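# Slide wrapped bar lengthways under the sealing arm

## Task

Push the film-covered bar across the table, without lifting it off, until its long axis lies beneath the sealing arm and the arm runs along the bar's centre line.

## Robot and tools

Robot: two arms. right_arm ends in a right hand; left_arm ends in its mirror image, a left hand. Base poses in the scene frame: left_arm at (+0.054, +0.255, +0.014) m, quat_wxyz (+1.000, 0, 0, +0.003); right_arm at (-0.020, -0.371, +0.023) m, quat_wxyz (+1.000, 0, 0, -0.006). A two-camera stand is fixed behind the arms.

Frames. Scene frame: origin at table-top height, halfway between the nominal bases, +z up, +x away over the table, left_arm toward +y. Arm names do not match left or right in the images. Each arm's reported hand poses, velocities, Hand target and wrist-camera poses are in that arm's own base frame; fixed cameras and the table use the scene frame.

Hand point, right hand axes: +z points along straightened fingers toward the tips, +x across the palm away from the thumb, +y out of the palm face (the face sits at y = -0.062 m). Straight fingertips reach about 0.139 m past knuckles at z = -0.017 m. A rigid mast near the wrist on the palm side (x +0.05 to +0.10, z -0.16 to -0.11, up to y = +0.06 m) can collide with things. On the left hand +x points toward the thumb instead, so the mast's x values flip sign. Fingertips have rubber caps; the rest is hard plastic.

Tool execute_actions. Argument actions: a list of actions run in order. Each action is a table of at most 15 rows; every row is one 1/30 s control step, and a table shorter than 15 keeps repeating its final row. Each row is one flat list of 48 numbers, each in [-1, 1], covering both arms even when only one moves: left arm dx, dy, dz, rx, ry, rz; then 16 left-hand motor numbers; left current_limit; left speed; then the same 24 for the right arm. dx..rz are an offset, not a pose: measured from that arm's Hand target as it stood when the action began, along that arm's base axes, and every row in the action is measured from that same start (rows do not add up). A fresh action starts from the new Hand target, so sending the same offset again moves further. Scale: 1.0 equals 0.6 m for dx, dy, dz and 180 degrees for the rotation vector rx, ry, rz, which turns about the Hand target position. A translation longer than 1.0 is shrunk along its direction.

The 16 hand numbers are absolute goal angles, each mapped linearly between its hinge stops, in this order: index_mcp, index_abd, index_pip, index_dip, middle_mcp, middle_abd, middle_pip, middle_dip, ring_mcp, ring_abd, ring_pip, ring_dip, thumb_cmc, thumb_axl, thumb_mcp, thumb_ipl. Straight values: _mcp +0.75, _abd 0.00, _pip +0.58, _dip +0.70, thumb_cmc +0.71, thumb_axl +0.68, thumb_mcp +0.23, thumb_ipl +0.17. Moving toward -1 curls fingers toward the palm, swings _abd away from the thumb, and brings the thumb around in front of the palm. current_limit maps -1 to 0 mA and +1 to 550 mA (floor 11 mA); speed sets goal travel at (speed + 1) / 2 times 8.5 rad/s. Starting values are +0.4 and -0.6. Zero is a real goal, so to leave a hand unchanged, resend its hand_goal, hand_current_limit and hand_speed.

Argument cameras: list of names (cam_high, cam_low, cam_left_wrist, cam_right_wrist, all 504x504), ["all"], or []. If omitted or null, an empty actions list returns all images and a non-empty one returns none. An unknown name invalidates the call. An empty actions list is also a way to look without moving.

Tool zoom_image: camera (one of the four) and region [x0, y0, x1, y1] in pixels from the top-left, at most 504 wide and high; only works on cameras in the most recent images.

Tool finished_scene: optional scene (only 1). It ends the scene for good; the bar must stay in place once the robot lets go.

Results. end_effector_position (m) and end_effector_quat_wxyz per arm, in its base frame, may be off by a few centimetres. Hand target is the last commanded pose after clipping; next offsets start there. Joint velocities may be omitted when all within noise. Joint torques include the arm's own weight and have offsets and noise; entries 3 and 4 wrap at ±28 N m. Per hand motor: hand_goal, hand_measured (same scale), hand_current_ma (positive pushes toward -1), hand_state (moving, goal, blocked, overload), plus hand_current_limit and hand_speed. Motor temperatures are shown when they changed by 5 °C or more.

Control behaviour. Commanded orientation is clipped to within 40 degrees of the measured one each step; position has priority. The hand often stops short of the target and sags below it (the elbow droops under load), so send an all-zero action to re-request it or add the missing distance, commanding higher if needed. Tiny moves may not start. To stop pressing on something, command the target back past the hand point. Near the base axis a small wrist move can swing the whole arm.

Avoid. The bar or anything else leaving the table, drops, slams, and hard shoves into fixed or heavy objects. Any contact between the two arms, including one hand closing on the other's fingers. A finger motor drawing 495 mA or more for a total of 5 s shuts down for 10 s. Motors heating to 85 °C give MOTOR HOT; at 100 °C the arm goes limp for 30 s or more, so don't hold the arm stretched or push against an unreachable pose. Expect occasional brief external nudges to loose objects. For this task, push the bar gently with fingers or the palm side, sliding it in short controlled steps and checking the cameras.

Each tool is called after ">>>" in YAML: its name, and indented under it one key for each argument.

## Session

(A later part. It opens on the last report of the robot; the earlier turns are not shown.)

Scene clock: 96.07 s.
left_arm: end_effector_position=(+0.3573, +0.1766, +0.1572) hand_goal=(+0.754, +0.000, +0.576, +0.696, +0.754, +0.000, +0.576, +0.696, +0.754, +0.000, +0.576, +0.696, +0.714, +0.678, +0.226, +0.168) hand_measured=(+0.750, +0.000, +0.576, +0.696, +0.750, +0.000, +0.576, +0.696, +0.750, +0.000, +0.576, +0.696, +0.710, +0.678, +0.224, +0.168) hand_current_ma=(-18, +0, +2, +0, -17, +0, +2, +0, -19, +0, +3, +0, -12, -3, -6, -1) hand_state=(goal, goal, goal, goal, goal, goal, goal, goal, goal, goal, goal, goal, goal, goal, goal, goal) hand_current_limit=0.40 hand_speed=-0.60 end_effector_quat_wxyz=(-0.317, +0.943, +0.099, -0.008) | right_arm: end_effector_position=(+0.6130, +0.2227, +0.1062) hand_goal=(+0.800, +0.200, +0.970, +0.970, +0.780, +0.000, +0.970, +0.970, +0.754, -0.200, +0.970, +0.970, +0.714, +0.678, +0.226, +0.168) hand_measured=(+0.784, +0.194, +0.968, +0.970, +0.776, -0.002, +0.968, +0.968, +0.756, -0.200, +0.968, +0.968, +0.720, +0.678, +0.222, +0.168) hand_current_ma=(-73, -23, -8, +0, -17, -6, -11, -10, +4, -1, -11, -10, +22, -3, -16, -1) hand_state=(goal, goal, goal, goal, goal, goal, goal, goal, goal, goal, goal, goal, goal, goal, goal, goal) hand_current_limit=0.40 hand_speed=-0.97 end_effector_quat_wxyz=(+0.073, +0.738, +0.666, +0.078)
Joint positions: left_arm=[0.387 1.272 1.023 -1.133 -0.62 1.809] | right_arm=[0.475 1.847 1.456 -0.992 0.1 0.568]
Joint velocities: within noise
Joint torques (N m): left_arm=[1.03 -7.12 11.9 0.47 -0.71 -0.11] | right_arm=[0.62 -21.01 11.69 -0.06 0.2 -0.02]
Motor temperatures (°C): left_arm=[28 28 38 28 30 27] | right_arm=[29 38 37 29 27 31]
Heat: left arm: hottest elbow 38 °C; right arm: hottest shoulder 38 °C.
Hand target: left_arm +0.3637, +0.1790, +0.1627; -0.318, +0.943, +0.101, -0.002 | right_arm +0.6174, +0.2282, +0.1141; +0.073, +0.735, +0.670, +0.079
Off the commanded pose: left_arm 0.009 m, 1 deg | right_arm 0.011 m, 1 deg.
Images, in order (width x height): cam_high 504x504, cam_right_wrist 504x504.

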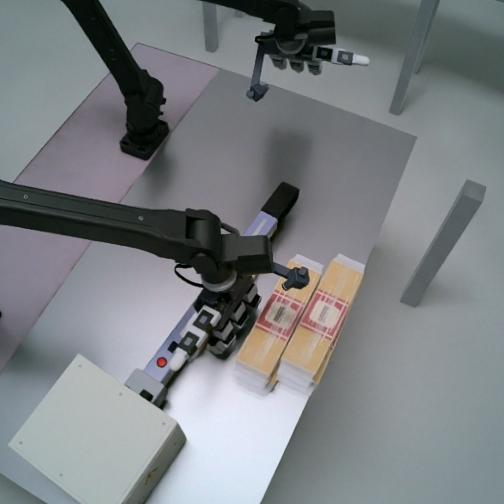

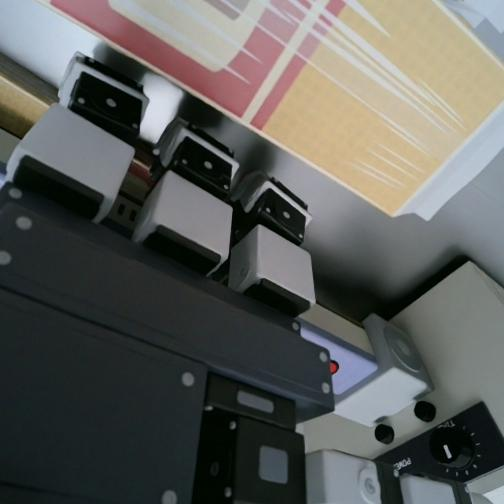

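>>> zoom_image:
  camera: "cam_high"
  region: [185, 325, 235, 375]

Scaled by 10.080.

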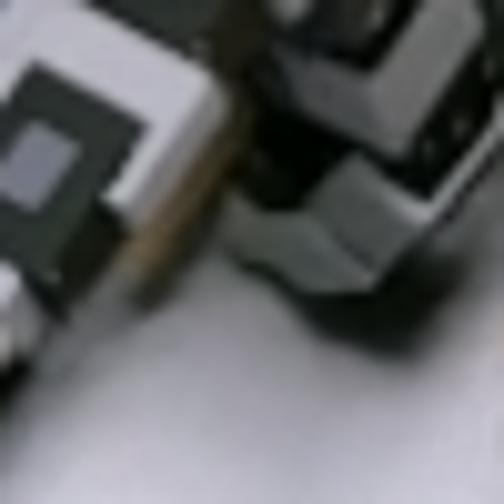

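>>> execute_actions:
  actions:
    - [[0,0,0,0,0,0,0.754,0,0.576,0.696,0.754,0,0.576,0.696,0.754,0,0.576,0.696,0.714,0.678,0.226,0.168,0.4,-0.6,0.02,0,0.03,0,0,0,0.72,0.2,0.97,0.97,0.74,0,0.97,0.97,0.74,-0.2,0.97,0.97,0.714,0.678,0.226,0.168,0.4,-0.95]]
    - [[0,0,0,0,0,0,0.754,0,0.576,0.696,0.754,0,0.576,0.696,0.754,0,0.576,0.696,0.714,0.678,0.226,0.168,0.4,-0.6,0.0,0,0.05,0,0,0,0.72,0.2,0.97,0.97,0.74,0,0.97,0.97,0.74,-0.2,0.97,0.97,0.714,0.678,0.226,0.168,0.4,-0.95]]
  cameras: ["cam_high"]

>>> zoom_image:
  camera: "cam_high"
  region: [170, 280, 260, 370]

Scene clock: 97.73 s.
left_arm: end_effector_position=(+0.3573, +0.1766, +0.1572) hand_goal=(+0.754, +0.000, +0.576, +0.696, +0.754, +0.000, +0.576, +0.696, +0.754, +0.000, +0.576, +0.696, +0.714, +0.678, +0.226, +0.168) hand_measured=(+0.750, +0.000, +0.576, +0.696, +0.750, +0.000, +0.576, +0.696, +0.750, +0.000, +0.576, +0.696, +0.710, +0.678, +0.224, +0.168) hand_current_ma=(-18, +0, +2, +0, -17, +0, +2, +0, -19, +0, +3, +0, -12, -3, -6, -1) hand_state=(goal, goal, goal, goal, goal, goal, goal, goal, goal, goal, goal, goal, goal, goal, goal, goal) hand_current_limit=0.40 hand_speed=-0.60 end_effector_quat_wxyz=(-0.317, +0.943, +0.099, -0.008) | right_arm: end_effector_position=(+0.6129, +0.2227, +0.1326) hand_goal=(+0.720, +0.200, +0.970, +0.970, +0.740, +0.000, +0.970, +0.970, +0.740, -0.200, +0.970, +0.970, +0.714, +0.678, +0.226, +0.168) hand_measured=(+0.722, +0.196, +0.966, +0.970, +0.742, -0.002, +0.968, +0.968, +0.738, -0.200, +0.966, +0.968, +0.720, +0.678, +0.222, +0.168) hand_current_ma=(+8, -14, -13, -1, +6, -7, -11, -10, -11, -1, -13, -10, +22, -3, -16, -1) hand_state=(goal, goal, goal, goal, goal, goal, goal, goal, goal, goal, goal, goal, goal, goal, goal, goal) hand_current_limit=0.40 hand_speed=-0.95 end_effector_quat_wxyz=(+0.066, +0.739, +0.669, +0.053)
Joint positions: left_arm=[0.387 1.272 1.023 -1.133 -0.62 1.809] | right_arm=[0.475 1.847 1.544 -1.13 0.1 0.568]
Joint torques (N m): left_arm=[1.14 -7 11.89 0.49 -0.72 -0.12] | right_arm=[-0.15 -22.59 14.04 0.27 0.17 -0.11]
Heat: left arm: hottest elbow 38 °C; right arm: hottest shoulder 38 °C.
Hand target: left_arm +0.3637, +0.1790, +0.1627; -0.318, +0.943, +0.101, -0.002 | right_arm +0.6293, +0.2283, +0.1620; +0.073, +0.735, +0.670, +0.079
Off the commanded pose: left_arm 0.009 m, 1 deg | right_arm 0.034 m, 3 deg.
Images, in order (width x height): cam_high 504x504.

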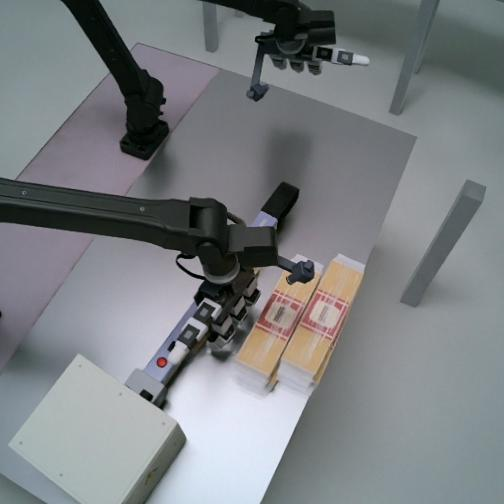

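Scaled by 5.600.

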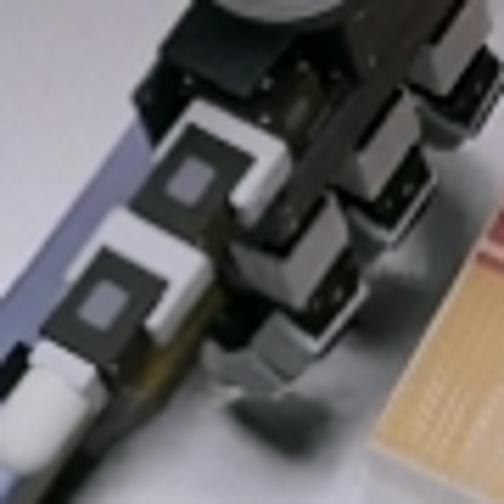

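>>> execute_actions:
  actions:
    - [[0,0,0,0,0,0,0.754,0,0.576,0.696,0.754,0,0.576,0.696,0.754,0,0.576,0.696,0.714,0.678,0.226,0.168,0.4,-0.6,0.015,0,0.06,0,0,0,0.72,0.2,0.97,0.97,0.74,0,0.97,0.97,0.74,-0.2,0.97,0.97,0.714,0.678,0.226,0.168,0.4,-0.95]]
    - [[0,0,0,0,0,0,0.754,0,0.576,0.696,0.754,0,0.576,0.696,0.754,0,0.576,0.696,0.714,0.678,0.226,0.168,0.4,-0.6,0.0,0,0.06,0,0,0,0.72,0.2,0.97,0.97,0.74,0,0.97,0.97,0.74,-0.2,0.97,0.97,0.714,0.678,0.226,0.168,0.4,-0.95]]
  cameras: ["cam_high"]

>>> zoom_image:
  camera: "cam_high"
  region: [170, 280, 260, 370]

Scene clock: 99.23 s.
left_arm: end_effector_position=(+0.3573, +0.1766, +0.1572) hand_goal=(+0.754, +0.000, +0.576, +0.696, +0.754, +0.000, +0.576, +0.696, +0.754, +0.000, +0.576, +0.696, +0.714, +0.678, +0.226, +0.168) hand_measured=(+0.750, +0.000, +0.576, +0.696, +0.750, +0.000, +0.576, +0.696, +0.750, +0.000, +0.576, +0.696, +0.710, +0.678, +0.224, +0.168) hand_current_ma=(-18, +0, +2, +0, -17, +0, +2, +0, -19, +0, +3, +0, -12, -3, -6, -1) hand_state=(goal, goal, goal, goal, goal, goal, goal, goal, goal, goal, goal, goal, goal, goal, goal, goal) hand_current_limit=0.40 hand_speed=-0.60 end_effector_quat_wxyz=(-0.317, +0.943, +0.099, -0.008) | right_arm: end_effector_position=(+0.6253, +0.2247, +0.1988) hand_goal=(+0.720, +0.200, +0.970, +0.970, +0.740, +0.000, +0.970, +0.970, +0.740, -0.200, +0.970, +0.970, +0.714, +0.678, +0.226, +0.168) hand_measured=(+0.722, +0.196, +0.966, +0.970, +0.742, -0.002, +0.968, +0.968, +0.738, -0.200, +0.966, +0.968, +0.720, +0.678, +0.222, +0.168) hand_current_ma=(+6, -14, -13, -1, +4, -7, -11, -10, -10, -1, -13, -10, +22, -3, -16, -1) hand_state=(goal, goal, goal, goal, goal, goal, goal, goal, goal, goal, goal, goal, goal, goal, goal, goal) hand_current_limit=0.40 hand_speed=-0.95 end_effector_quat_wxyz=(+0.065, +0.739, +0.669, +0.050)
Joint positions: left_arm=[0.387 1.272 1.023 -1.133 -0.62 1.809] | right_arm=[0.469 1.845 1.72 -1.315 0.1 0.562]
Joint torques (N m): left_arm=[1.14 -7.12 11.89 0.51 -0.71 -0.11] | right_arm=[-0.32 -23.47 14.52 0.06 0.12 -0.12]
Heat: left arm: hottest elbow 38 °C; right arm: hottest shoulder 38 °C.
Hand target: left_arm +0.3637, +0.1790, +0.1627; -0.318, +0.943, +0.101, -0.002 | right_arm +0.6383, +0.2282, +0.2337; +0.073, +0.735, +0.670, +0.078
Off the commanded pose: left_arm 0.009 m, 1 deg | right_arm 0.038 m, 3 deg.
Images, in order (width x height): cam_high 504x504.

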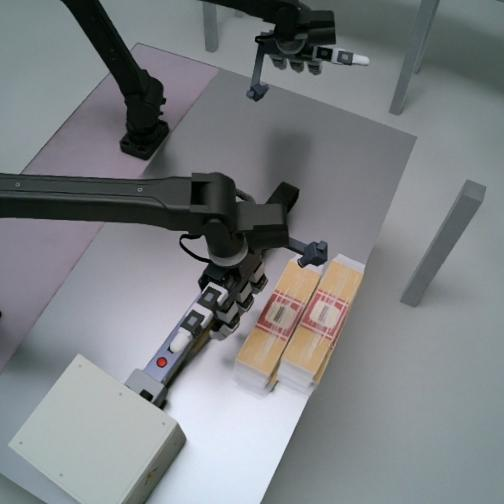

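Scaled by 5.600.

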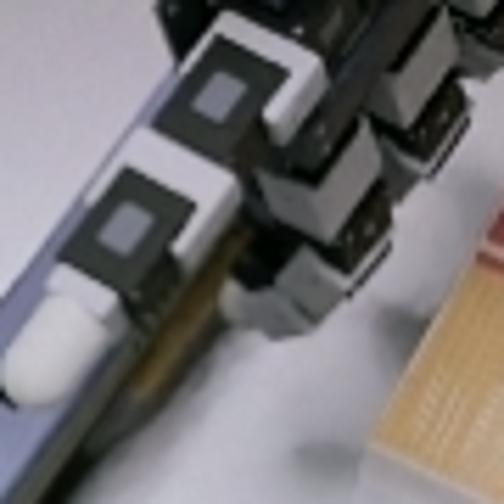

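>>> execute_actions:
  actions:
    - [[0,0,0,0,0,0,0.754,0,0.576,0.696,0.754,0,0.576,0.696,0.754,0,0.576,0.696,0.714,0.678,0.226,0.168,0.4,-0.6,0,0,0.06,0,0,0,0.72,0.2,0.97,0.97,0.74,0,0.97,0.97,0.74,-0.2,0.97,0.97,0.714,0.678,0.226,0.168,0.4,-0.9]]
    - [[0,0,0,0,0,0,0.754,0,0.576,0.696,0.754,0,0.576,0.696,0.754,0,0.576,0.696,0.714,0.678,0.226,0.168,0.4,-0.6,-0.1,0.03,0.02,0,0,0,0.72,0.2,0.97,0.97,0.74,0,0.97,0.97,0.74,-0.2,0.97,0.97,0.714,0.678,0.226,0.168,0.4,-0.9]]
    - [[0,0,0,0,0,0,0.754,0,0.576,0.696,0.754,0,0.576,0.696,0.754,0,0.576,0.696,0.714,0.678,0.226,0.168,0.4,-0.6,-0.1,0.03,0.0,0,0,0,0.72,0.2,0.97,0.97,0.74,0,0.97,0.97,0.74,-0.2,0.97,0.97,0.714,0.678,0.226,0.168,0.4,-0.9]]
  cameras: ["cam_high"]

>>> zoom_image:
  camera: "cam_high"
  region: [130, 260, 260, 390]

Scene clock: 101.43 s.
left_arm: end_effector_position=(+0.3573, +0.1766, +0.1572) hand_goal=(+0.754, +0.000, +0.576, +0.696, +0.754, +0.000, +0.576, +0.696, +0.754, +0.000, +0.576, +0.696, +0.714, +0.678, +0.226, +0.168) hand_measured=(+0.750, +0.000, +0.576, +0.696, +0.750, +0.000, +0.576, +0.696, +0.750, +0.000, +0.576, +0.696, +0.710, +0.678, +0.224, +0.168) hand_current_ma=(-18, +0, +2, +0, -17, +0, +2, +0, -19, +0, +3, +0, -12, -3, -6, -1) hand_state=(goal, goal, goal, goal, goal, goal, goal, goal, goal, goal, goal, goal, goal, goal, goal, goal) hand_current_limit=0.40 hand_speed=-0.60 end_effector_quat_wxyz=(-0.317, +0.943, +0.099, -0.008) | right_arm: end_effector_position=(+0.5195, +0.2704, +0.2734) hand_goal=(+0.720, +0.200, +0.970, +0.970, +0.740, +0.000, +0.970, +0.970, +0.740, -0.200, +0.970, +0.970, +0.714, +0.678, +0.226, +0.168) hand_measured=(+0.720, +0.196, +0.966, +0.970, +0.740, -0.002, +0.968, +0.968, +0.738, -0.200, +0.966, +0.968, +0.716, +0.678, +0.222, +0.168) hand_current_ma=(-2, -10, -13, -1, -3, -7, -11, -10, -6, -1, -13, -10, +10, -3, -16, -1) hand_state=(goal, goal, goal, goal, goal, goal, goal, goal, goal, goal, goal, goal, goal, goal, goal, goal) hand_current_limit=0.40 hand_speed=-0.90 end_effector_quat_wxyz=(+0.071, +0.728, +0.679, +0.068)
Joint positions: left_arm=[0.387 1.272 1.023 -1.133 -0.62 1.809] | right_arm=[0.641 1.626 1.614 -1.407 0.125 0.701]
Joint torques (N m): left_arm=[1.08 -7.12 11.9 0.49 -0.71 -0.11] | right_arm=[-0.21 -20.01 8.94 0.91 0.35 0.24]
Heat: left arm: hottest elbow 38 °C; right arm: hottest shoulder 38 °C.
Hand target: left_arm +0.3637, +0.1790, +0.1627; -0.318, +0.943, +0.101, -0.002 | right_arm +0.5183, +0.2642, +0.2818; +0.073, +0.735, +0.670, +0.078
Off the commanded pose: left_arm 0.009 m, 1 deg | right_arm 0.011 m, 2 deg.
Images, in order (width x height): cam_high 504x504.

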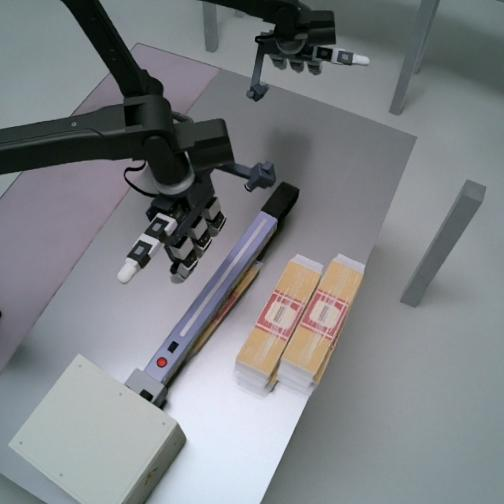

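Scaled by 3.877.

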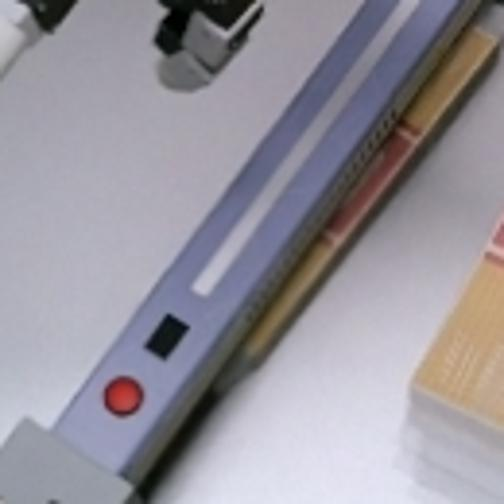

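>>> zoom_image:
  camera: "cam_high"
  region: [180, 320, 230, 370]

>>> zoom_image:
  camera: "cam_high"
  region: [235, 245, 285, 295]

Scaled by 10.080.

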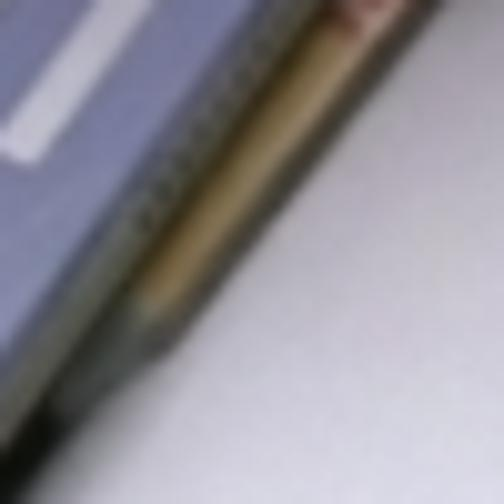

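Scaled by 10.080.

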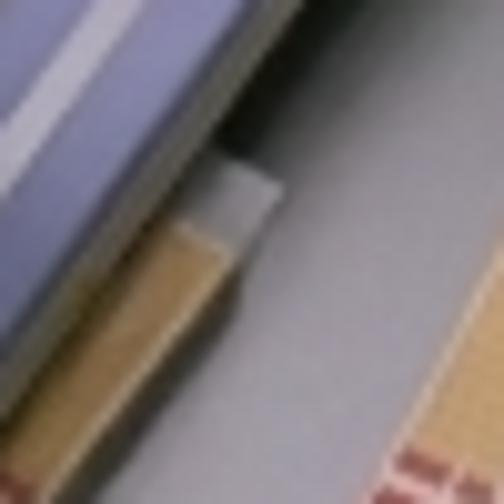

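>>> execute_actions:
  actions: []
  cameras: ["cam_right_wrist", "cam_left_wrist"]

Scene clock: 102.17 s.
left_arm: end_effector_position=(+0.3573, +0.1766, +0.1572) hand_goal=(+0.754, +0.000, +0.576, +0.696, +0.754, +0.000, +0.576, +0.696, +0.754, +0.000, +0.576, +0.696, +0.714, +0.678, +0.226, +0.168) hand_measured=(+0.750, +0.000, +0.576, +0.696, +0.750, +0.000, +0.576, +0.696, +0.750, +0.000, +0.576, +0.696, +0.710, +0.678, +0.224, +0.168) hand_current_ma=(-18, +0, +2, +0, -17, +0, +2, +0, -19, +0, +3, +0, -12, -3, -6, -1) hand_state=(goal, goal, goal, goal, goal, goal, goal, goal, goal, goal, goal, goal, goal, goal, goal, goal) hand_current_limit=0.40 hand_speed=-0.60 end_effector_quat_wxyz=(-0.317, +0.943, +0.099, -0.008) | right_arm: end_effector_position=(+0.5195, +0.2704, +0.2734) hand_goal=(+0.720, +0.200, +0.970, +0.970, +0.740, +0.000, +0.970, +0.970, +0.740, -0.200, +0.970, +0.970, +0.714, +0.678, +0.226, +0.168) hand_measured=(+0.720, +0.196, +0.966, +0.970, +0.740, -0.002, +0.968, +0.968, +0.738, -0.200, +0.966, +0.968, +0.716, +0.678, +0.222, +0.168) hand_current_ma=(-2, -10, -13, -1, -3, -7, -11, -10, -6, -1, -13, -10, +10, -3, -16, -1) hand_state=(goal, goal, goal, goal, goal, goal, goal, goal, goal, goal, goal, goal, goal, goal, goal, goal) hand_current_limit=0.40 hand_speed=-0.90 end_effector_quat_wxyz=(+0.071, +0.728, +0.679, +0.068)
Joint positions: left_arm=[0.387 1.272 1.023 -1.133 -0.62 1.809] | right_arm=[0.641 1.626 1.614 -1.407 0.125 0.702]
Joint velocities: within noise
Joint torques (N m): left_arm=[1.08 -7.12 11.9 0.5 -0.71 -0.12] | right_arm=[-0.21 -20.07 8.92 0.9 0.36 0.21]
Motor temperatures (°C): left_arm=[28 28 38 28 30 27] | right_arm=[29 38 37 29 27 31]
Heat: left arm: hottest elbow 38 °C; right arm: hottest shoulder 38 °C.
Hand target: left_arm +0.3637, +0.1790, +0.1627; -0.318, +0.943, +0.101, -0.002 | right_arm +0.5183, +0.2642, +0.2818; +0.073, +0.735, +0.670, +0.078
Off the commanded pose: left_arm 0.009 m, 1 deg | right_arm 0.011 m, 2 deg.
Images, in order (width x height): cam_left_wrist 504x504, cam_right_wrist 504x504.

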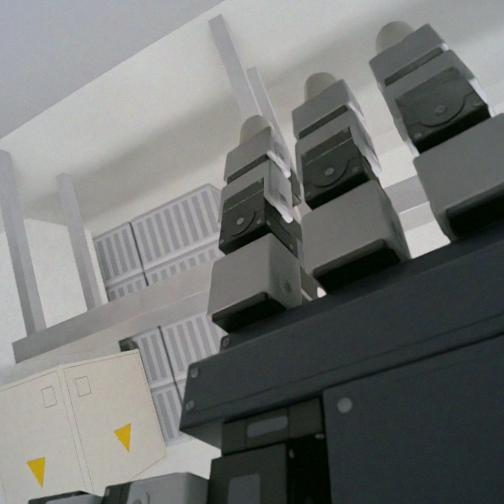

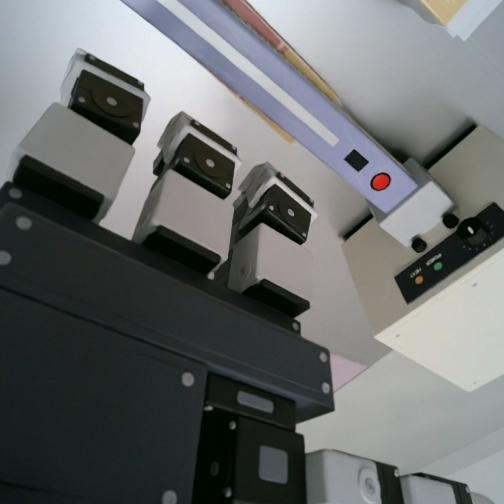

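>>> zoom_image:
  camera: "cam_right_wrist"
  region: [120, 0, 460, 240]

Scaled by 1.482.

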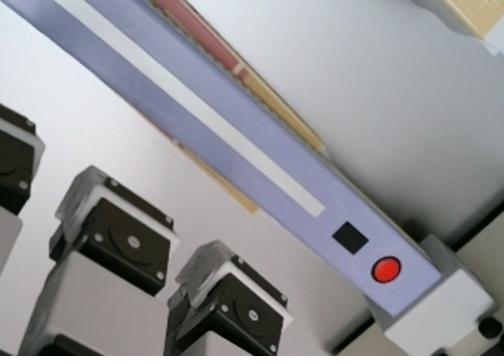

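>>> execute_actions:
  actions:
    - [[0,0,0,0,0,0,0.754,0,0.576,0.696,0.754,0,0.576,0.696,0.754,0,0.576,0.696,0.714,0.678,0.226,0.168,0.4,-0.6,-0.06,-0.015,0,0.0078,0.064,0,0.754,0.2,0.58,0.70,0.754,0,0.97,0.97,0.754,-0.2,0.97,0.97,0.714,0.678,0.226,0.168,0.4,-0.9]]
    - [[0,0,0,0,0,0,0.754,0,0.576,0.696,0.754,0,0.576,0.696,0.754,0,0.576,0.696,0.714,0.678,0.226,0.168,0.4,-0.6,-0.055,-0.02,-0.06,0,0,0,0.754,0.2,0.58,0.70,0.754,0,0.97,0.97,0.754,-0.2,0.97,0.97,0.714,0.678,0.226,0.168,0.4,-0.9]]
  cameras: ["cam_high", "cam_right_wrist"]

Scene clock: 106.97 s.
left_arm: end_effector_position=(+0.3573, +0.1766, +0.1572) hand_goal=(+0.754, +0.000, +0.576, +0.696, +0.754, +0.000, +0.576, +0.696, +0.754, +0.000, +0.576, +0.696, +0.714, +0.678, +0.226, +0.168) hand_measured=(+0.750, +0.000, +0.576, +0.696, +0.750, +0.000, +0.576, +0.696, +0.750, +0.000, +0.576, +0.696, +0.710, +0.678, +0.224, +0.168) hand_current_ma=(-18, +0, +2, +0, -17, +0, +2, +0, -19, +0, +3, +0, -12, -3, -6, -1) hand_state=(goal, goal, goal, goal, goal, goal, goal, goal, goal, goal, goal, goal, goal, goal, goal, goal) hand_current_limit=0.40 hand_speed=-0.60 end_effector_quat_wxyz=(-0.317, +0.943, +0.099, -0.008) | right_arm: end_effector_position=(+0.4533, +0.2425, +0.2386) hand_goal=(+0.754, +0.200, +0.580, +0.700, +0.754, +0.000, +0.970, +0.970, +0.754, -0.200, +0.970, +0.970, +0.714, +0.678, +0.226, +0.168) hand_measured=(+0.750, +0.198, +0.582, +0.702, +0.750, -0.002, +0.968, +0.968, +0.750, -0.200, +0.966, +0.968, +0.716, +0.678, +0.222, +0.168) hand_current_ma=(-15, -9, +9, +9, -16, -6, -11, -10, -15, -1, -13, -10, +6, -3, -17, -1) hand_state=(goal, goal, goal, goal, goal, goal, goal, goal, goal, goal, goal, goal, goal, goal, goal, goal) hand_current_limit=0.40 hand_speed=-0.90 end_effector_quat_wxyz=(-0.005, +0.737, +0.676, +0.001)
Joint positions: left_arm=[0.387 1.272 1.023 -1.133 -0.62 1.809] | right_arm=[0.631 1.541 1.478 -1.506 -0.01 0.718]
Joint torques (N m): left_arm=[1.08 -7.24 11.89 0.49 -0.72 -0.11] | right_arm=[0.79 -18.14 8.58 0.69 0.08 0.23]
Heat: left arm: hottest elbow 38 °C; right arm: hottest shoulder 38 °C.
Hand target: left_arm +0.3637, +0.1790, +0.1627; -0.318, +0.943, +0.101, -0.002 | right_arm +0.4493, +0.2432, +0.2457; -0.004, +0.740, +0.673, +0.012
Off the commanded pose: left_arm 0.009 m, 1 deg | right_arm 0.008 m, 1 deg.
Images, in order (width x height): cam_high 504x504, cam_right_wrist 504x504.

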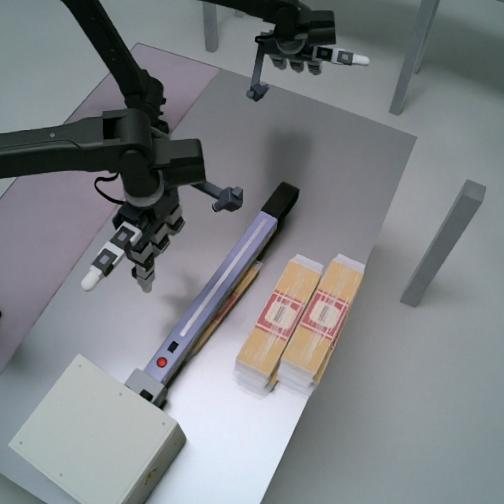

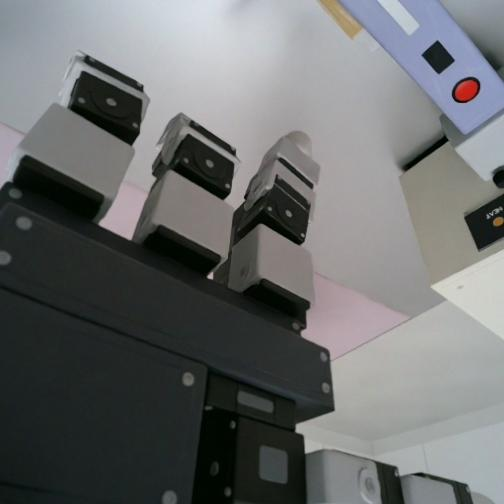

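>>> execute_actions:
  actions:
    - [[0,0,0,0,0,0,0.754,0,0.576,0.696,0.754,0,0.576,0.696,0.754,0,0.576,0.696,0.714,0.678,0.226,0.168,0.4,-0.6,0.01,-0.01,-0.1,0,0,0,0.754,0.2,0.58,0.70,0.754,0,0.97,0.97,0.754,-0.2,0.97,0.97,0.714,0.678,0.226,0.168,0.4,-0.9]]
    - [[0,0,0,0,0,0,0.754,0,0.576,0.696,0.754,0,0.576,0.696,0.754,0,0.576,0.696,0.714,0.678,0.226,0.168,0.4,-0.6,0.01,0,-0.09,0,0,0,0.754,0.2,0.58,0.70,0.754,0,0.97,0.97,0.754,-0.2,0.97,0.97,0.714,0.678,0.226,0.168,0.4,-0.9]]
  cameras: ["cam_high"]

>>> zoom_image:
  camera: "cam_high"
  region: [90, 240, 230, 380]

Scene clock: 108.63 s.
left_arm: end_effector_position=(+0.3573, +0.1766, +0.1572) hand_goal=(+0.754, +0.000, +0.576, +0.696, +0.754, +0.000, +0.576, +0.696, +0.754, +0.000, +0.576, +0.696, +0.714, +0.678, +0.226, +0.168) hand_measured=(+0.750, +0.000, +0.576, +0.696, +0.750, +0.000, +0.576, +0.696, +0.750, +0.000, +0.576, +0.696, +0.710, +0.678, +0.224, +0.168) hand_current_ma=(-18, +0, +2, +0, -17, +0, +2, +0, -19, +0, +3, +0, -12, -3, -6, -1) hand_state=(goal, goal, goal, goal, goal, goal, goal, goal, goal, goal, goal, goal, goal, goal, goal, goal) hand_current_limit=0.40 hand_speed=-0.60 end_effector_quat_wxyz=(-0.317, +0.943, +0.099, -0.008) | right_arm: end_effector_position=(+0.4577, +0.2382, +0.1387) hand_goal=(+0.754, +0.200, +0.580, +0.700, +0.754, +0.000, +0.970, +0.970, +0.754, -0.200, +0.970, +0.970, +0.714, +0.678, +0.226, +0.168) hand_measured=(+0.752, +0.198, +0.582, +0.702, +0.750, -0.002, +0.968, +0.968, +0.750, -0.200, +0.966, +0.968, +0.716, +0.678, +0.222, +0.168) hand_current_ma=(-12, -9, +8, +9, -16, -6, -11, -10, -15, -1, -13, -10, +6, -3, -17, -1) hand_state=(goal, goal, goal, goal, goal, goal, goal, goal, goal, goal, goal, goal, goal, goal, goal, goal) hand_current_limit=0.40 hand_speed=-0.90 end_effector_quat_wxyz=(-0.003, +0.741, +0.671, +0.015)
Joint positions: left_arm=[0.387 1.272 1.023 -1.133 -0.62 1.809] | right_arm=[0.619 1.58 1.251 -1.213 -0.01 0.718]
Joint torques (N m): left_arm=[1.03 -7.12 11.92 0.46 -0.71 -0.11] | right_arm=[-0.21 -14.97 8.8 0.68 0.08 -0.05]
Heat: left arm: hottest elbow 38 °C; right arm: hottest shoulder 38 °C.
Hand target: left_arm +0.3637, +0.1790, +0.1627; -0.318, +0.943, +0.101, -0.002 | right_arm +0.4614, +0.2374, +0.1319; -0.004, +0.740, +0.673, +0.013
Off the commanded pose: left_arm 0.009 m, 1 deg | right_arm 0.008 m, 0 deg.
Images, in order (width x height): cam_high 504x504.

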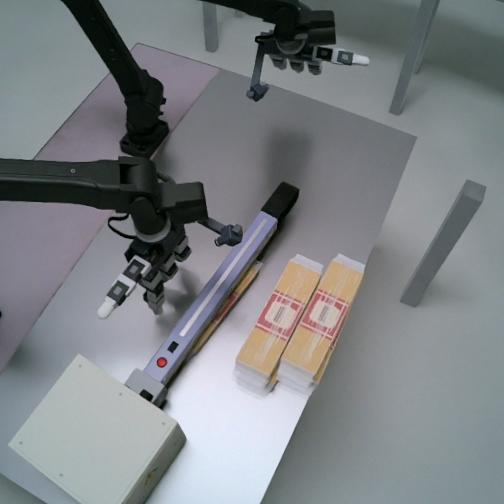

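Scaled by 3.600.

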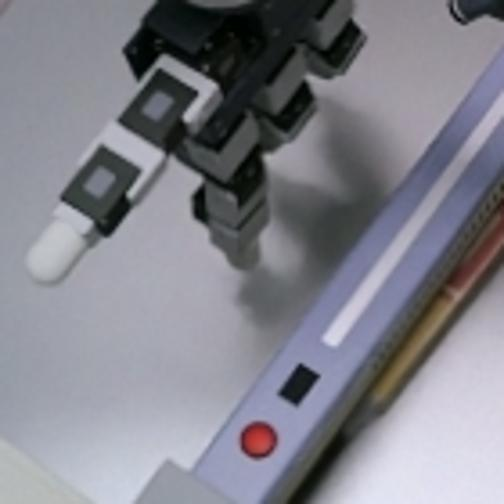

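>>> execute_actions:
  actions:
    - [[0,0,0,0,0,0,0.754,0,0.576,0.696,0.754,0,0.576,0.696,0.754,0,0.576,0.696,0.714,0.678,0.226,0.168,0.4,-0.6,0.015,0,-0.04,0,0,0,0.754,0.2,0.58,0.70,0.754,0,0.97,0.97,0.754,-0.2,0.97,0.97,0.714,0.678,0.226,0.168,0.4,-0.9]]
  cameras: ["cam_high", "cam_right_wrist"]

>>> zoom_image:
  camera: "cam_high"
  region: [130, 270, 210, 350]

Scene clock: 109.53 s.
left_arm: end_effector_position=(+0.3573, +0.1766, +0.1572) hand_goal=(+0.754, +0.000, +0.576, +0.696, +0.754, +0.000, +0.576, +0.696, +0.754, +0.000, +0.576, +0.696, +0.714, +0.678, +0.226, +0.168) hand_measured=(+0.750, +0.000, +0.576, +0.696, +0.750, +0.000, +0.576, +0.696, +0.750, +0.000, +0.576, +0.696, +0.710, +0.678, +0.224, +0.168) hand_current_ma=(-18, +0, +2, +0, -17, +0, +2, +0, -19, +0, +3, +0, -12, -3, -6, -1) hand_state=(goal, goal, goal, goal, goal, goal, goal, goal, goal, goal, goal, goal, goal, goal, goal, goal) hand_current_limit=0.40 hand_speed=-0.60 end_effector_quat_wxyz=(-0.317, +0.943, +0.099, -0.008) | right_arm: end_effector_position=(+0.4682, +0.2382, +0.1193) hand_goal=(+0.754, +0.200, +0.580, +0.700, +0.754, +0.000, +0.970, +0.970, +0.754, -0.200, +0.970, +0.970, +0.714, +0.678, +0.226, +0.168) hand_measured=(+0.752, +0.198, +0.582, +0.702, +0.750, -0.002, +0.968, +0.968, +0.750, -0.200, +0.966, +0.968, +0.716, +0.678, +0.222, +0.168) hand_current_ma=(-12, -9, +8, +9, -16, -6, -11, -10, -15, -1, -13, -10, +6, -3, -17, -1) hand_state=(goal, goal, goal, goal, goal, goal, goal, goal, goal, goal, goal, goal, goal, goal, goal, goal) hand_current_limit=0.40 hand_speed=-0.90 end_effector_quat_wxyz=(-0.003, +0.743, +0.669, +0.020)
Joint positions: left_arm=[0.387 1.272 1.023 -1.133 -0.62 1.809] | right_arm=[0.607 1.614 1.238 -1.156 -0.01 0.713]
Joint torques (N m): left_arm=[1.03 -7.12 11.89 0.5 -0.71 -0.12] | right_arm=[-0.32 -15.09 8.36 0.79 0.08 -0.1]
Heat: left arm: hottest elbow 38 °C; right arm: hottest shoulder 38 °C.
Hand target: left_arm +0.3637, +0.1790, +0.1627; -0.318, +0.943, +0.101, -0.002 | right_arm +0.4704, +0.2373, +0.1079; -0.004, +0.740, +0.673, +0.013
Off the commanded pose: left_arm 0.009 m, 1 deg | right_arm 0.012 m, 1 deg.
Images, in order (width x height): cam_high 504x504, cam_right_wrist 504x504.

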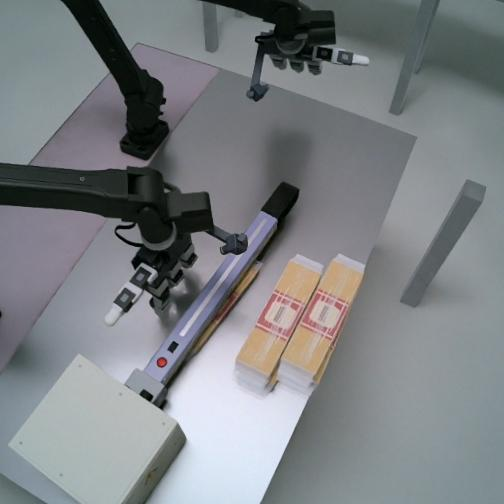

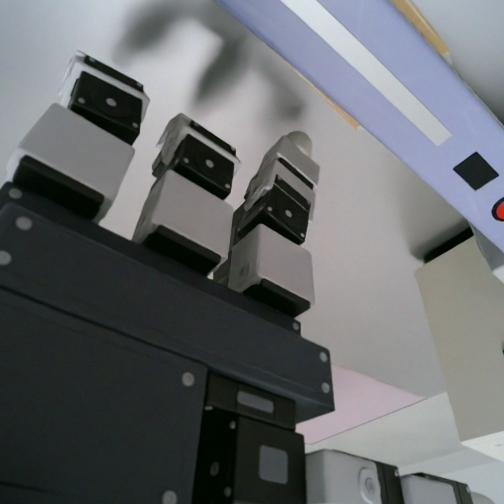

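Scaled by 6.300.

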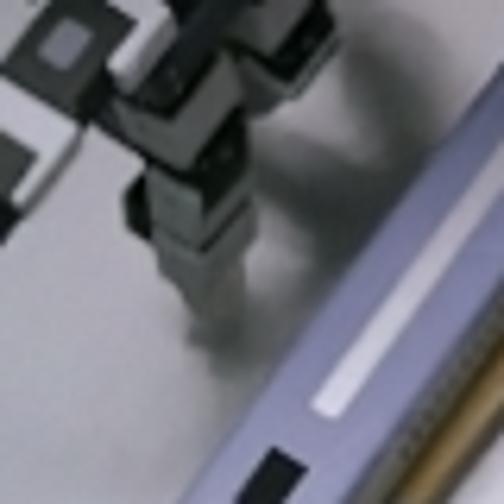

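>>> execute_actions:
  actions:
    - [[0,0,0,0,0,0,0.754,0,0.576,0.696,0.754,0,0.576,0.696,0.754,0,0.576,0.696,0.714,0.678,0.226,0.168,0.4,-0.6,0,0,-0.02,0,0,0,0.754,0.2,0.58,0.70,0.754,0,0.97,0.97,0.754,-0.2,0.97,0.97,0.714,0.678,0.226,0.168,0.4,-0.9]]
  cameras: ["cam_high", "cam_right_wrist"]

>>> zoom_image:
  camera: "cam_high"
  region: [130, 270, 210, 350]

Scene clock: 110.40 s.
left_arm: end_effector_position=(+0.3573, +0.1766, +0.1572) hand_goal=(+0.754, +0.000, +0.576, +0.696, +0.754, +0.000, +0.576, +0.696, +0.754, +0.000, +0.576, +0.696, +0.714, +0.678, +0.226, +0.168) hand_measured=(+0.750, +0.000, +0.576, +0.696, +0.750, +0.000, +0.576, +0.696, +0.750, +0.000, +0.576, +0.696, +0.710, +0.678, +0.224, +0.168) hand_current_ma=(-18, +0, +2, +0, -17, +0, +2, +0, -19, +0, +3, +0, -12, -3, -6, -1) hand_state=(goal, goal, goal, goal, goal, goal, goal, goal, goal, goal, goal, goal, goal, goal, goal, goal) hand_current_limit=0.40 hand_speed=-0.60 end_effector_quat_wxyz=(-0.317, +0.943, +0.099, -0.008) | right_arm: end_effector_position=(+0.4692, +0.2388, +0.1100) hand_goal=(+0.754, +0.200, +0.580, +0.700, +0.754, +0.000, +0.970, +0.970, +0.754, -0.200, +0.970, +0.970, +0.714, +0.678, +0.226, +0.168) hand_measured=(+0.752, +0.198, +0.582, +0.702, +0.750, -0.002, +0.968, +0.968, +0.750, -0.200, +0.966, +0.968, +0.716, +0.678, +0.222, +0.168) hand_current_ma=(-12, -9, +8, +9, -16, -6, -11, -10, -15, -1, -13, -10, +6, -3, -17, -1) hand_state=(goal, goal, goal, goal, goal, goal, goal, goal, goal, goal, goal, goal, goal, goal, goal, goal) hand_current_limit=0.40 hand_speed=-0.90 end_effector_quat_wxyz=(-0.002, +0.743, +0.669, +0.023)
Joint positions: left_arm=[0.387 1.272 1.023 -1.133 -0.62 1.809] | right_arm=[0.607 1.624 1.222 -1.125 -0.01 0.713]
Joint torques (N m): left_arm=[1.14 -7.18 11.86 0.49 -0.71 -0.12] | right_arm=[-0.15 -14.86 8.06 0.79 0.06 -0.11]
Heat: left arm: hottest elbow 38 °C; right arm: hottest shoulder 38 °C.
Hand target: left_arm +0.3637, +0.1790, +0.1627; -0.318, +0.943, +0.101, -0.002 | right_arm +0.4704, +0.2373, +0.0958; -0.004, +0.740, +0.673, +0.013
Off the commanded pose: left_arm 0.009 m, 1 deg | right_arm 0.014 m, 1 deg.
Images, in order (width x height): cam_high 504x504, cam_right_wrist 504x504.

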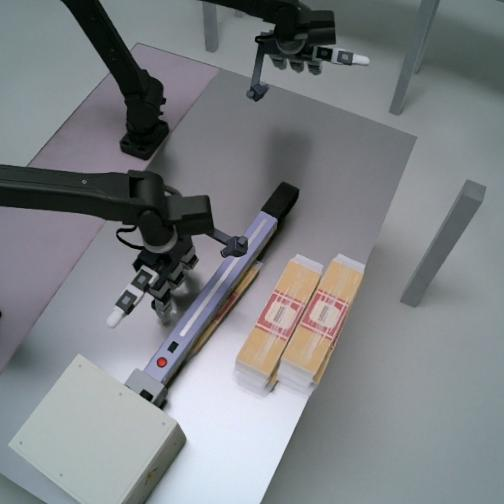

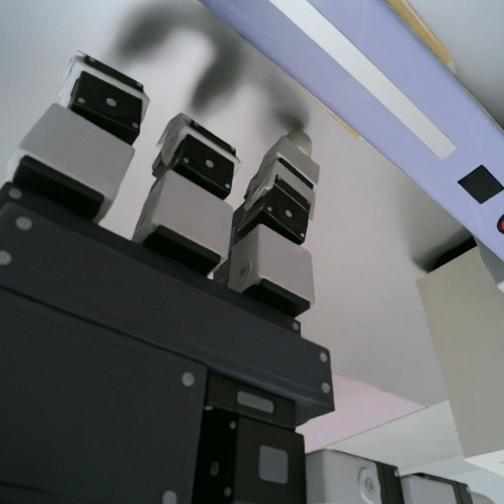

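Scaled by 6.300.

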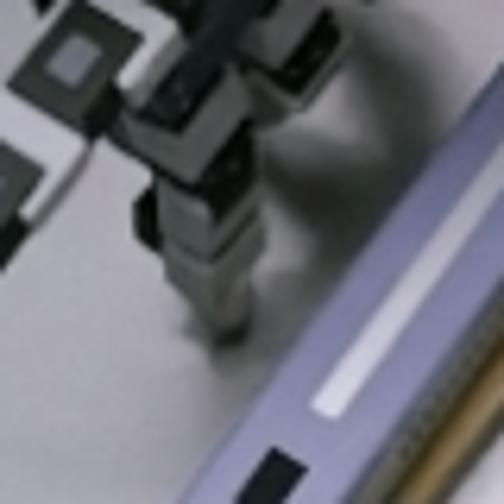

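>>> execute_actions:
  actions:
    - [[0,0,0,0,0,0,0.754,0,0.576,0.696,0.754,0,0.576,0.696,0.754,0,0.576,0.696,0.714,0.678,0.226,0.168,0.4,-0.6,0,0,-0.01,0,0,0,0.70,0.2,0.58,0.70,0.754,0,0.97,0.97,0.754,-0.2,0.97,0.97,0.714,0.678,0.226,0.168,0.4,-0.96]]
  cameras: ["cam_high", "cam_right_wrist"]

>>> zoom_image:
  camera: "cam_high"
  region: [130, 270, 210, 350]

Scene clock: 111.30 s.
left_arm: end_effector_position=(+0.3573, +0.1766, +0.1572) hand_goal=(+0.754, +0.000, +0.576, +0.696, +0.754, +0.000, +0.576, +0.696, +0.754, +0.000, +0.576, +0.696, +0.714, +0.678, +0.226, +0.168) hand_measured=(+0.750, +0.000, +0.576, +0.696, +0.750, +0.000, +0.576, +0.696, +0.750, +0.000, +0.576, +0.696, +0.710, +0.678, +0.224, +0.168) hand_current_ma=(-18, +0, +2, +0, -17, +0, +2, +0, -19, +0, +3, +0, -12, -3, -6, -1) hand_state=(goal, goal, goal, goal, goal, goal, goal, goal, goal, goal, goal, goal, goal, goal, goal, goal) hand_current_limit=0.40 hand_speed=-0.60 end_effector_quat_wxyz=(-0.317, +0.943, +0.099, -0.008) | right_arm: end_effector_position=(+0.4694, +0.2390, +0.1046) hand_goal=(+0.700, +0.200, +0.580, +0.700, +0.754, +0.000, +0.970, +0.970, +0.754, -0.200, +0.970, +0.970, +0.714, +0.678, +0.226, +0.168) hand_measured=(+0.702, +0.198, +0.582, +0.702, +0.750, -0.002, +0.968, +0.968, +0.750, -0.200, +0.966, +0.968, +0.716, +0.678, +0.222, +0.168) hand_current_ma=(+8, -9, +8, +9, -16, -6, -11, -10, -15, -1, -13, -10, +6, -3, -17, -1) hand_state=(goal, goal, goal, goal, goal, goal, goal, goal, goal, goal, goal, goal, goal, goal, goal, goal) hand_current_limit=0.40 hand_speed=-0.96 end_effector_quat_wxyz=(-0.002, +0.743, +0.669, +0.023)
Joint positions: left_arm=[0.387 1.272 1.023 -1.133 -0.62 1.809] | right_arm=[0.607 1.629 1.214 -1.11 -0.01 0.713]
Joint torques (N m): left_arm=[1.14 -7.06 11.88 0.49 -0.71 -0.12] | right_arm=[-0.26 -14.8 7.92 0.79 0.05 -0.11]
Heat: left arm: hottest elbow 39 °C; right arm: hottest shoulder 38 °C.
Hand target: left_arm +0.3637, +0.1790, +0.1627; -0.318, +0.943, +0.101, -0.002 | right_arm +0.4704, +0.2373, +0.0899; -0.004, +0.740, +0.673, +0.013
Off the commanded pose: left_arm 0.009 m, 1 deg | right_arm 0.015 m, 1 deg.
Images, in order (width x height): cam_high 504x504, cam_right_wrist 504x504.

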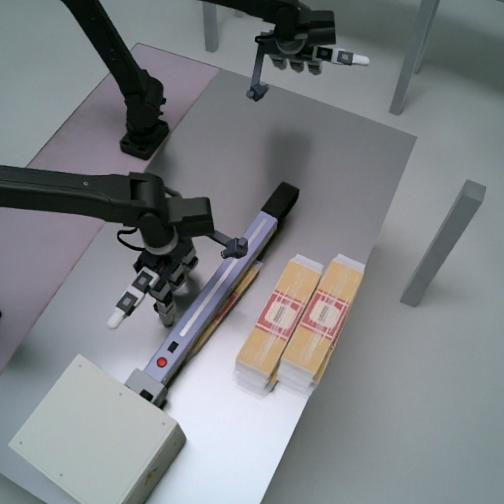

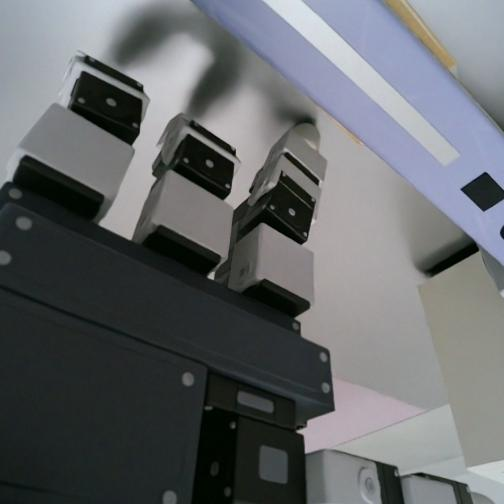

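Scaled by 6.300.

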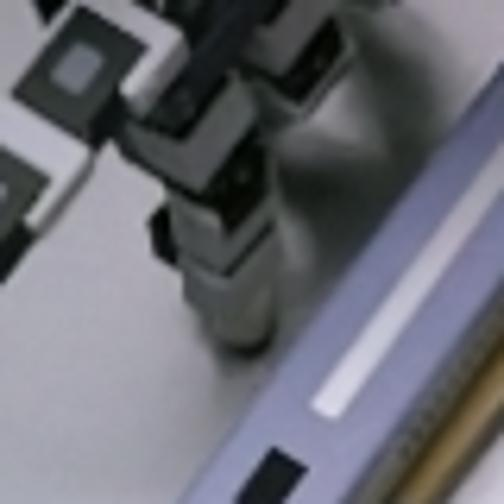

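>>> execute_actions:
  actions:
    - [[0,0,0,0,0,0,0.754,0,0.576,0.696,0.754,0,0.576,0.696,0.754,0,0.576,0.696,0.714,0.678,0.226,0.168,0.4,-0.6,0,0,0,0,0,0,0.64,0.2,0.58,0.70,0.754,0,0.97,0.97,0.754,-0.2,0.97,0.97,0.714,0.678,0.226,0.168,0.4,-0.97]]
  cameras: ["cam_high", "cam_right_wrist"]

>>> zoom_image:
  camera: "cam_high"
  region: [180, 320, 230, 370]

>>> zoom_image:
  camera: "cam_right_wrist"
  region: [240, 60, 440, 260]

Scene clock: 112.30 s.
left_arm: end_effector_position=(+0.3573, +0.1766, +0.1572) hand_goal=(+0.754, +0.000, +0.576, +0.696, +0.754, +0.000, +0.576, +0.696, +0.754, +0.000, +0.576, +0.696, +0.714, +0.678, +0.226, +0.168) hand_measured=(+0.750, +0.000, +0.576, +0.696, +0.750, +0.000, +0.576, +0.696, +0.750, +0.000, +0.576, +0.696, +0.710, +0.678, +0.224, +0.168) hand_current_ma=(-18, +0, +2, +0, -17, +0, +2, +0, -19, +0, +3, +0, -12, -3, -6, -1) hand_state=(goal, goal, goal, goal, goal, goal, goal, goal, goal, goal, goal, goal, goal, goal, goal, goal) hand_current_limit=0.40 hand_speed=-0.60 end_effector_quat_wxyz=(-0.317, +0.943, +0.099, -0.008) | right_arm: end_effector_position=(+0.4694, +0.2390, +0.1046) hand_goal=(+0.640, +0.200, +0.580, +0.700, +0.754, +0.000, +0.970, +0.970, +0.754, -0.200, +0.970, +0.970, +0.714, +0.678, +0.226, +0.168) hand_measured=(+0.642, +0.198, +0.582, +0.702, +0.750, -0.002, +0.968, +0.968, +0.750, -0.200, +0.966, +0.968, +0.716, +0.678, +0.222, +0.168) hand_current_ma=(+12, -9, +8, +9, -16, -6, -11, -10, -15, -1, -13, -10, +6, -3, -17, -1) hand_state=(goal, goal, goal, goal, goal, goal, goal, goal, goal, goal, goal, goal, goal, goal, goal, goal) hand_current_limit=0.40 hand_speed=-0.97 end_effector_quat_wxyz=(-0.002, +0.743, +0.669, +0.023)
Joint positions: left_arm=[0.387 1.272 1.023 -1.133 -0.62 1.809] | right_arm=[0.607 1.629 1.214 -1.11 -0.01 0.713]
Joint torques (N m): left_arm=[1.08 -7.12 11.9 0.47 -0.71 -0.12] | right_arm=[-0.32 -14.92 7.98 0.73 0.06 -0.11]
Heat: left arm: hottest elbow 39 °C; right arm: hottest shoulder 38 °C.
Hand target: left_arm +0.3637, +0.1790, +0.1627; -0.318, +0.943, +0.101, -0.002 | right_arm +0.4704, +0.2373, +0.0899; -0.004, +0.740, +0.673, +0.013
Off the commanded pose: left_arm 0.009 m, 1 deg | right_arm 0.015 m, 1 deg.
Images, in order (width x height): cam_high 504x504, cam_right_wrist 504x504.

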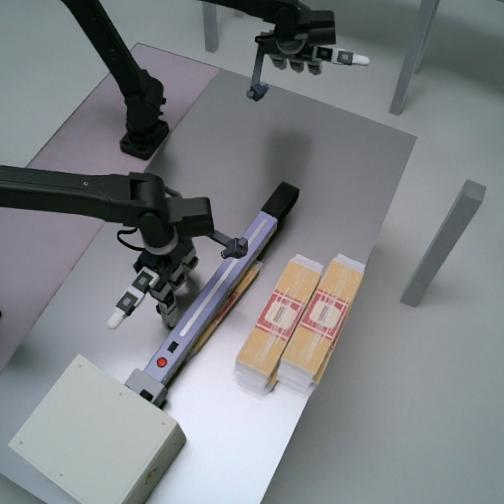

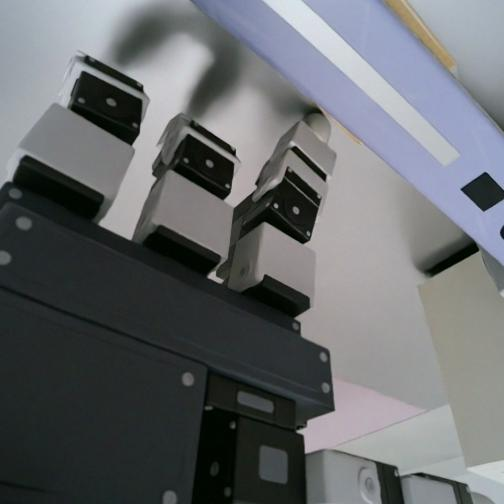

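Scaled by 10.080.

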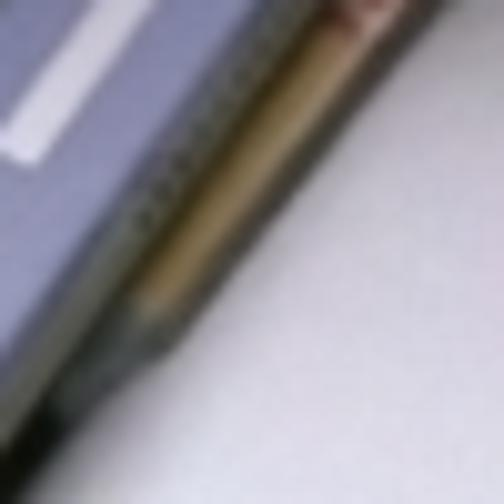

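Scaled by 2.520.

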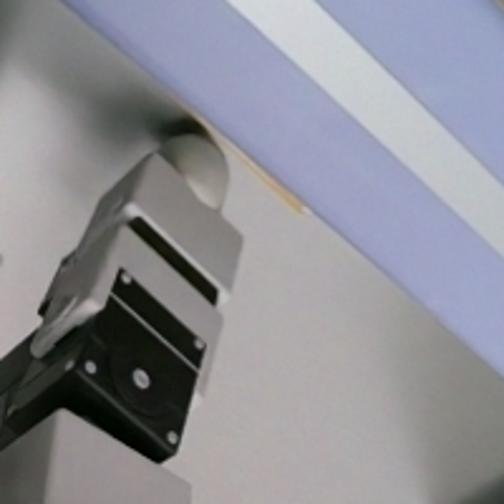

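>>> execute_actions:
  actions:
    - [[0,0,0,0,0,0,0.754,0,0.576,0.696,0.754,0,0.576,0.696,0.754,0,0.576,0.696,0.714,0.678,0.226,0.168,0.4,-0.6,0,0,0,0,0,0,0.60,0.2,0.58,0.70,0.754,0,0.97,0.97,0.754,-0.2,0.97,0.97,0.714,0.678,0.226,0.168,0.4,-0.97]]
  cameras: ["cam_high", "cam_right_wrist"]

>>> zoom_image:
  camera: "cam_high"
  region: [180, 320, 230, 370]

>>> zoom_image:
  camera: "cam_right_wrist"
  region: [240, 60, 440, 260]

Scene clock: 113.10 s.
left_arm: end_effector_position=(+0.3573, +0.1766, +0.1572) hand_goal=(+0.754, +0.000, +0.576, +0.696, +0.754, +0.000, +0.576, +0.696, +0.754, +0.000, +0.576, +0.696, +0.714, +0.678, +0.226, +0.168) hand_measured=(+0.750, +0.000, +0.576, +0.696, +0.750, +0.000, +0.576, +0.696, +0.750, +0.000, +0.576, +0.696, +0.710, +0.678, +0.224, +0.168) hand_current_ma=(-18, +0, +2, +0, -17, +0, +2, +0, -19, +0, +3, +0, -12, -3, -6, -1) hand_state=(goal, goal, goal, goal, goal, goal, goal, goal, goal, goal, goal, goal, goal, goal, goal, goal) hand_current_limit=0.40 hand_speed=-0.60 end_effector_quat_wxyz=(-0.317, +0.943, +0.099, -0.008) | right_arm: end_effector_position=(+0.4694, +0.2390, +0.1046) hand_goal=(+0.600, +0.200, +0.580, +0.700, +0.754, +0.000, +0.970, +0.970, +0.754, -0.200, +0.970, +0.970, +0.714, +0.678, +0.226, +0.168) hand_measured=(+0.618, +0.198, +0.582, +0.702, +0.750, -0.002, +0.968, +0.968, +0.750, -0.200, +0.966, +0.968, +0.716, +0.678, +0.222, +0.168) hand_current_ma=(+78, -9, +8, +9, -16, -6, -11, -10, -15, -1, -13, -10, +6, -3, -17, -1) hand_state=(goal, goal, goal, goal, goal, goal, goal, goal, goal, goal, goal, goal, goal, goal, goal, goal) hand_current_limit=0.40 hand_speed=-0.97 end_effector_quat_wxyz=(-0.002, +0.743, +0.669, +0.023)
Joint positions: left_arm=[0.387 1.272 1.023 -1.133 -0.62 1.809] | right_arm=[0.607 1.629 1.214 -1.11 -0.01 0.713]
Joint torques (N m): left_arm=[1.08 -7.12 11.86 0.47 -0.71 -0.11] | right_arm=[-0.32 -14.8 8.01 0.8 0.06 -0.11]
Heat: left arm: hottest elbow 39 °C; right arm: hottest shoulder 38 °C.
Hand target: left_arm +0.3637, +0.1790, +0.1627; -0.318, +0.943, +0.101, -0.002 | right_arm +0.4704, +0.2373, +0.0899; -0.004, +0.740, +0.673, +0.013
Off the commanded pose: left_arm 0.009 m, 1 deg | right_arm 0.015 m, 1 deg.
Images, in order (width x height): cam_high 504x504, cam_right_wrist 504x504.

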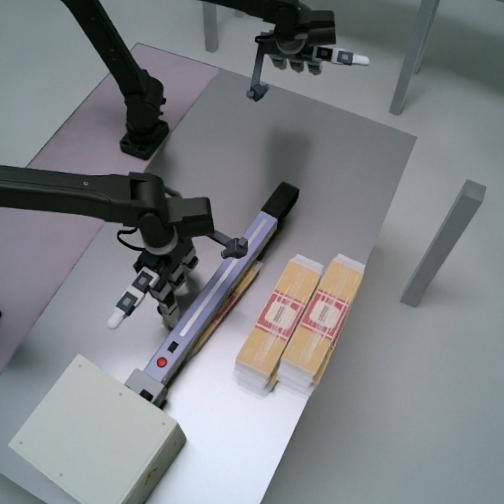

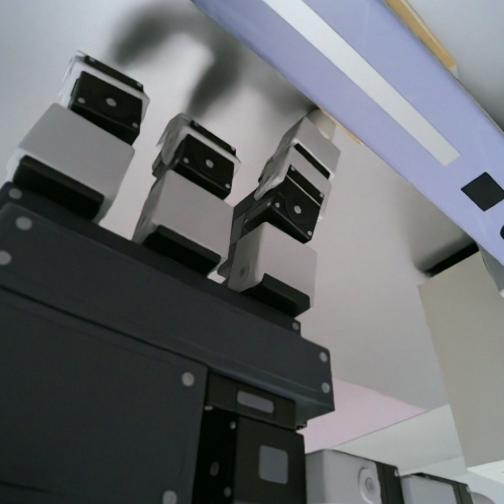

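Scaled by 10.080.

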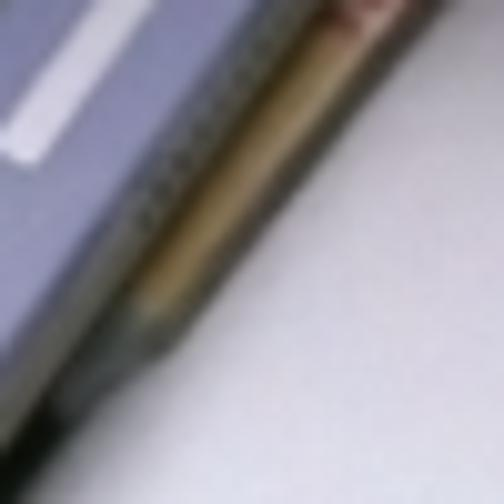

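Scaled by 2.520.

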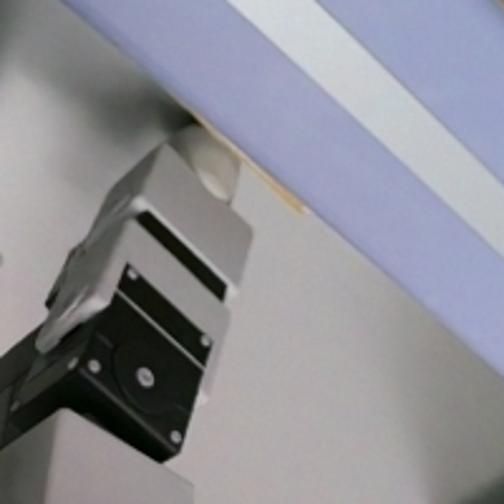

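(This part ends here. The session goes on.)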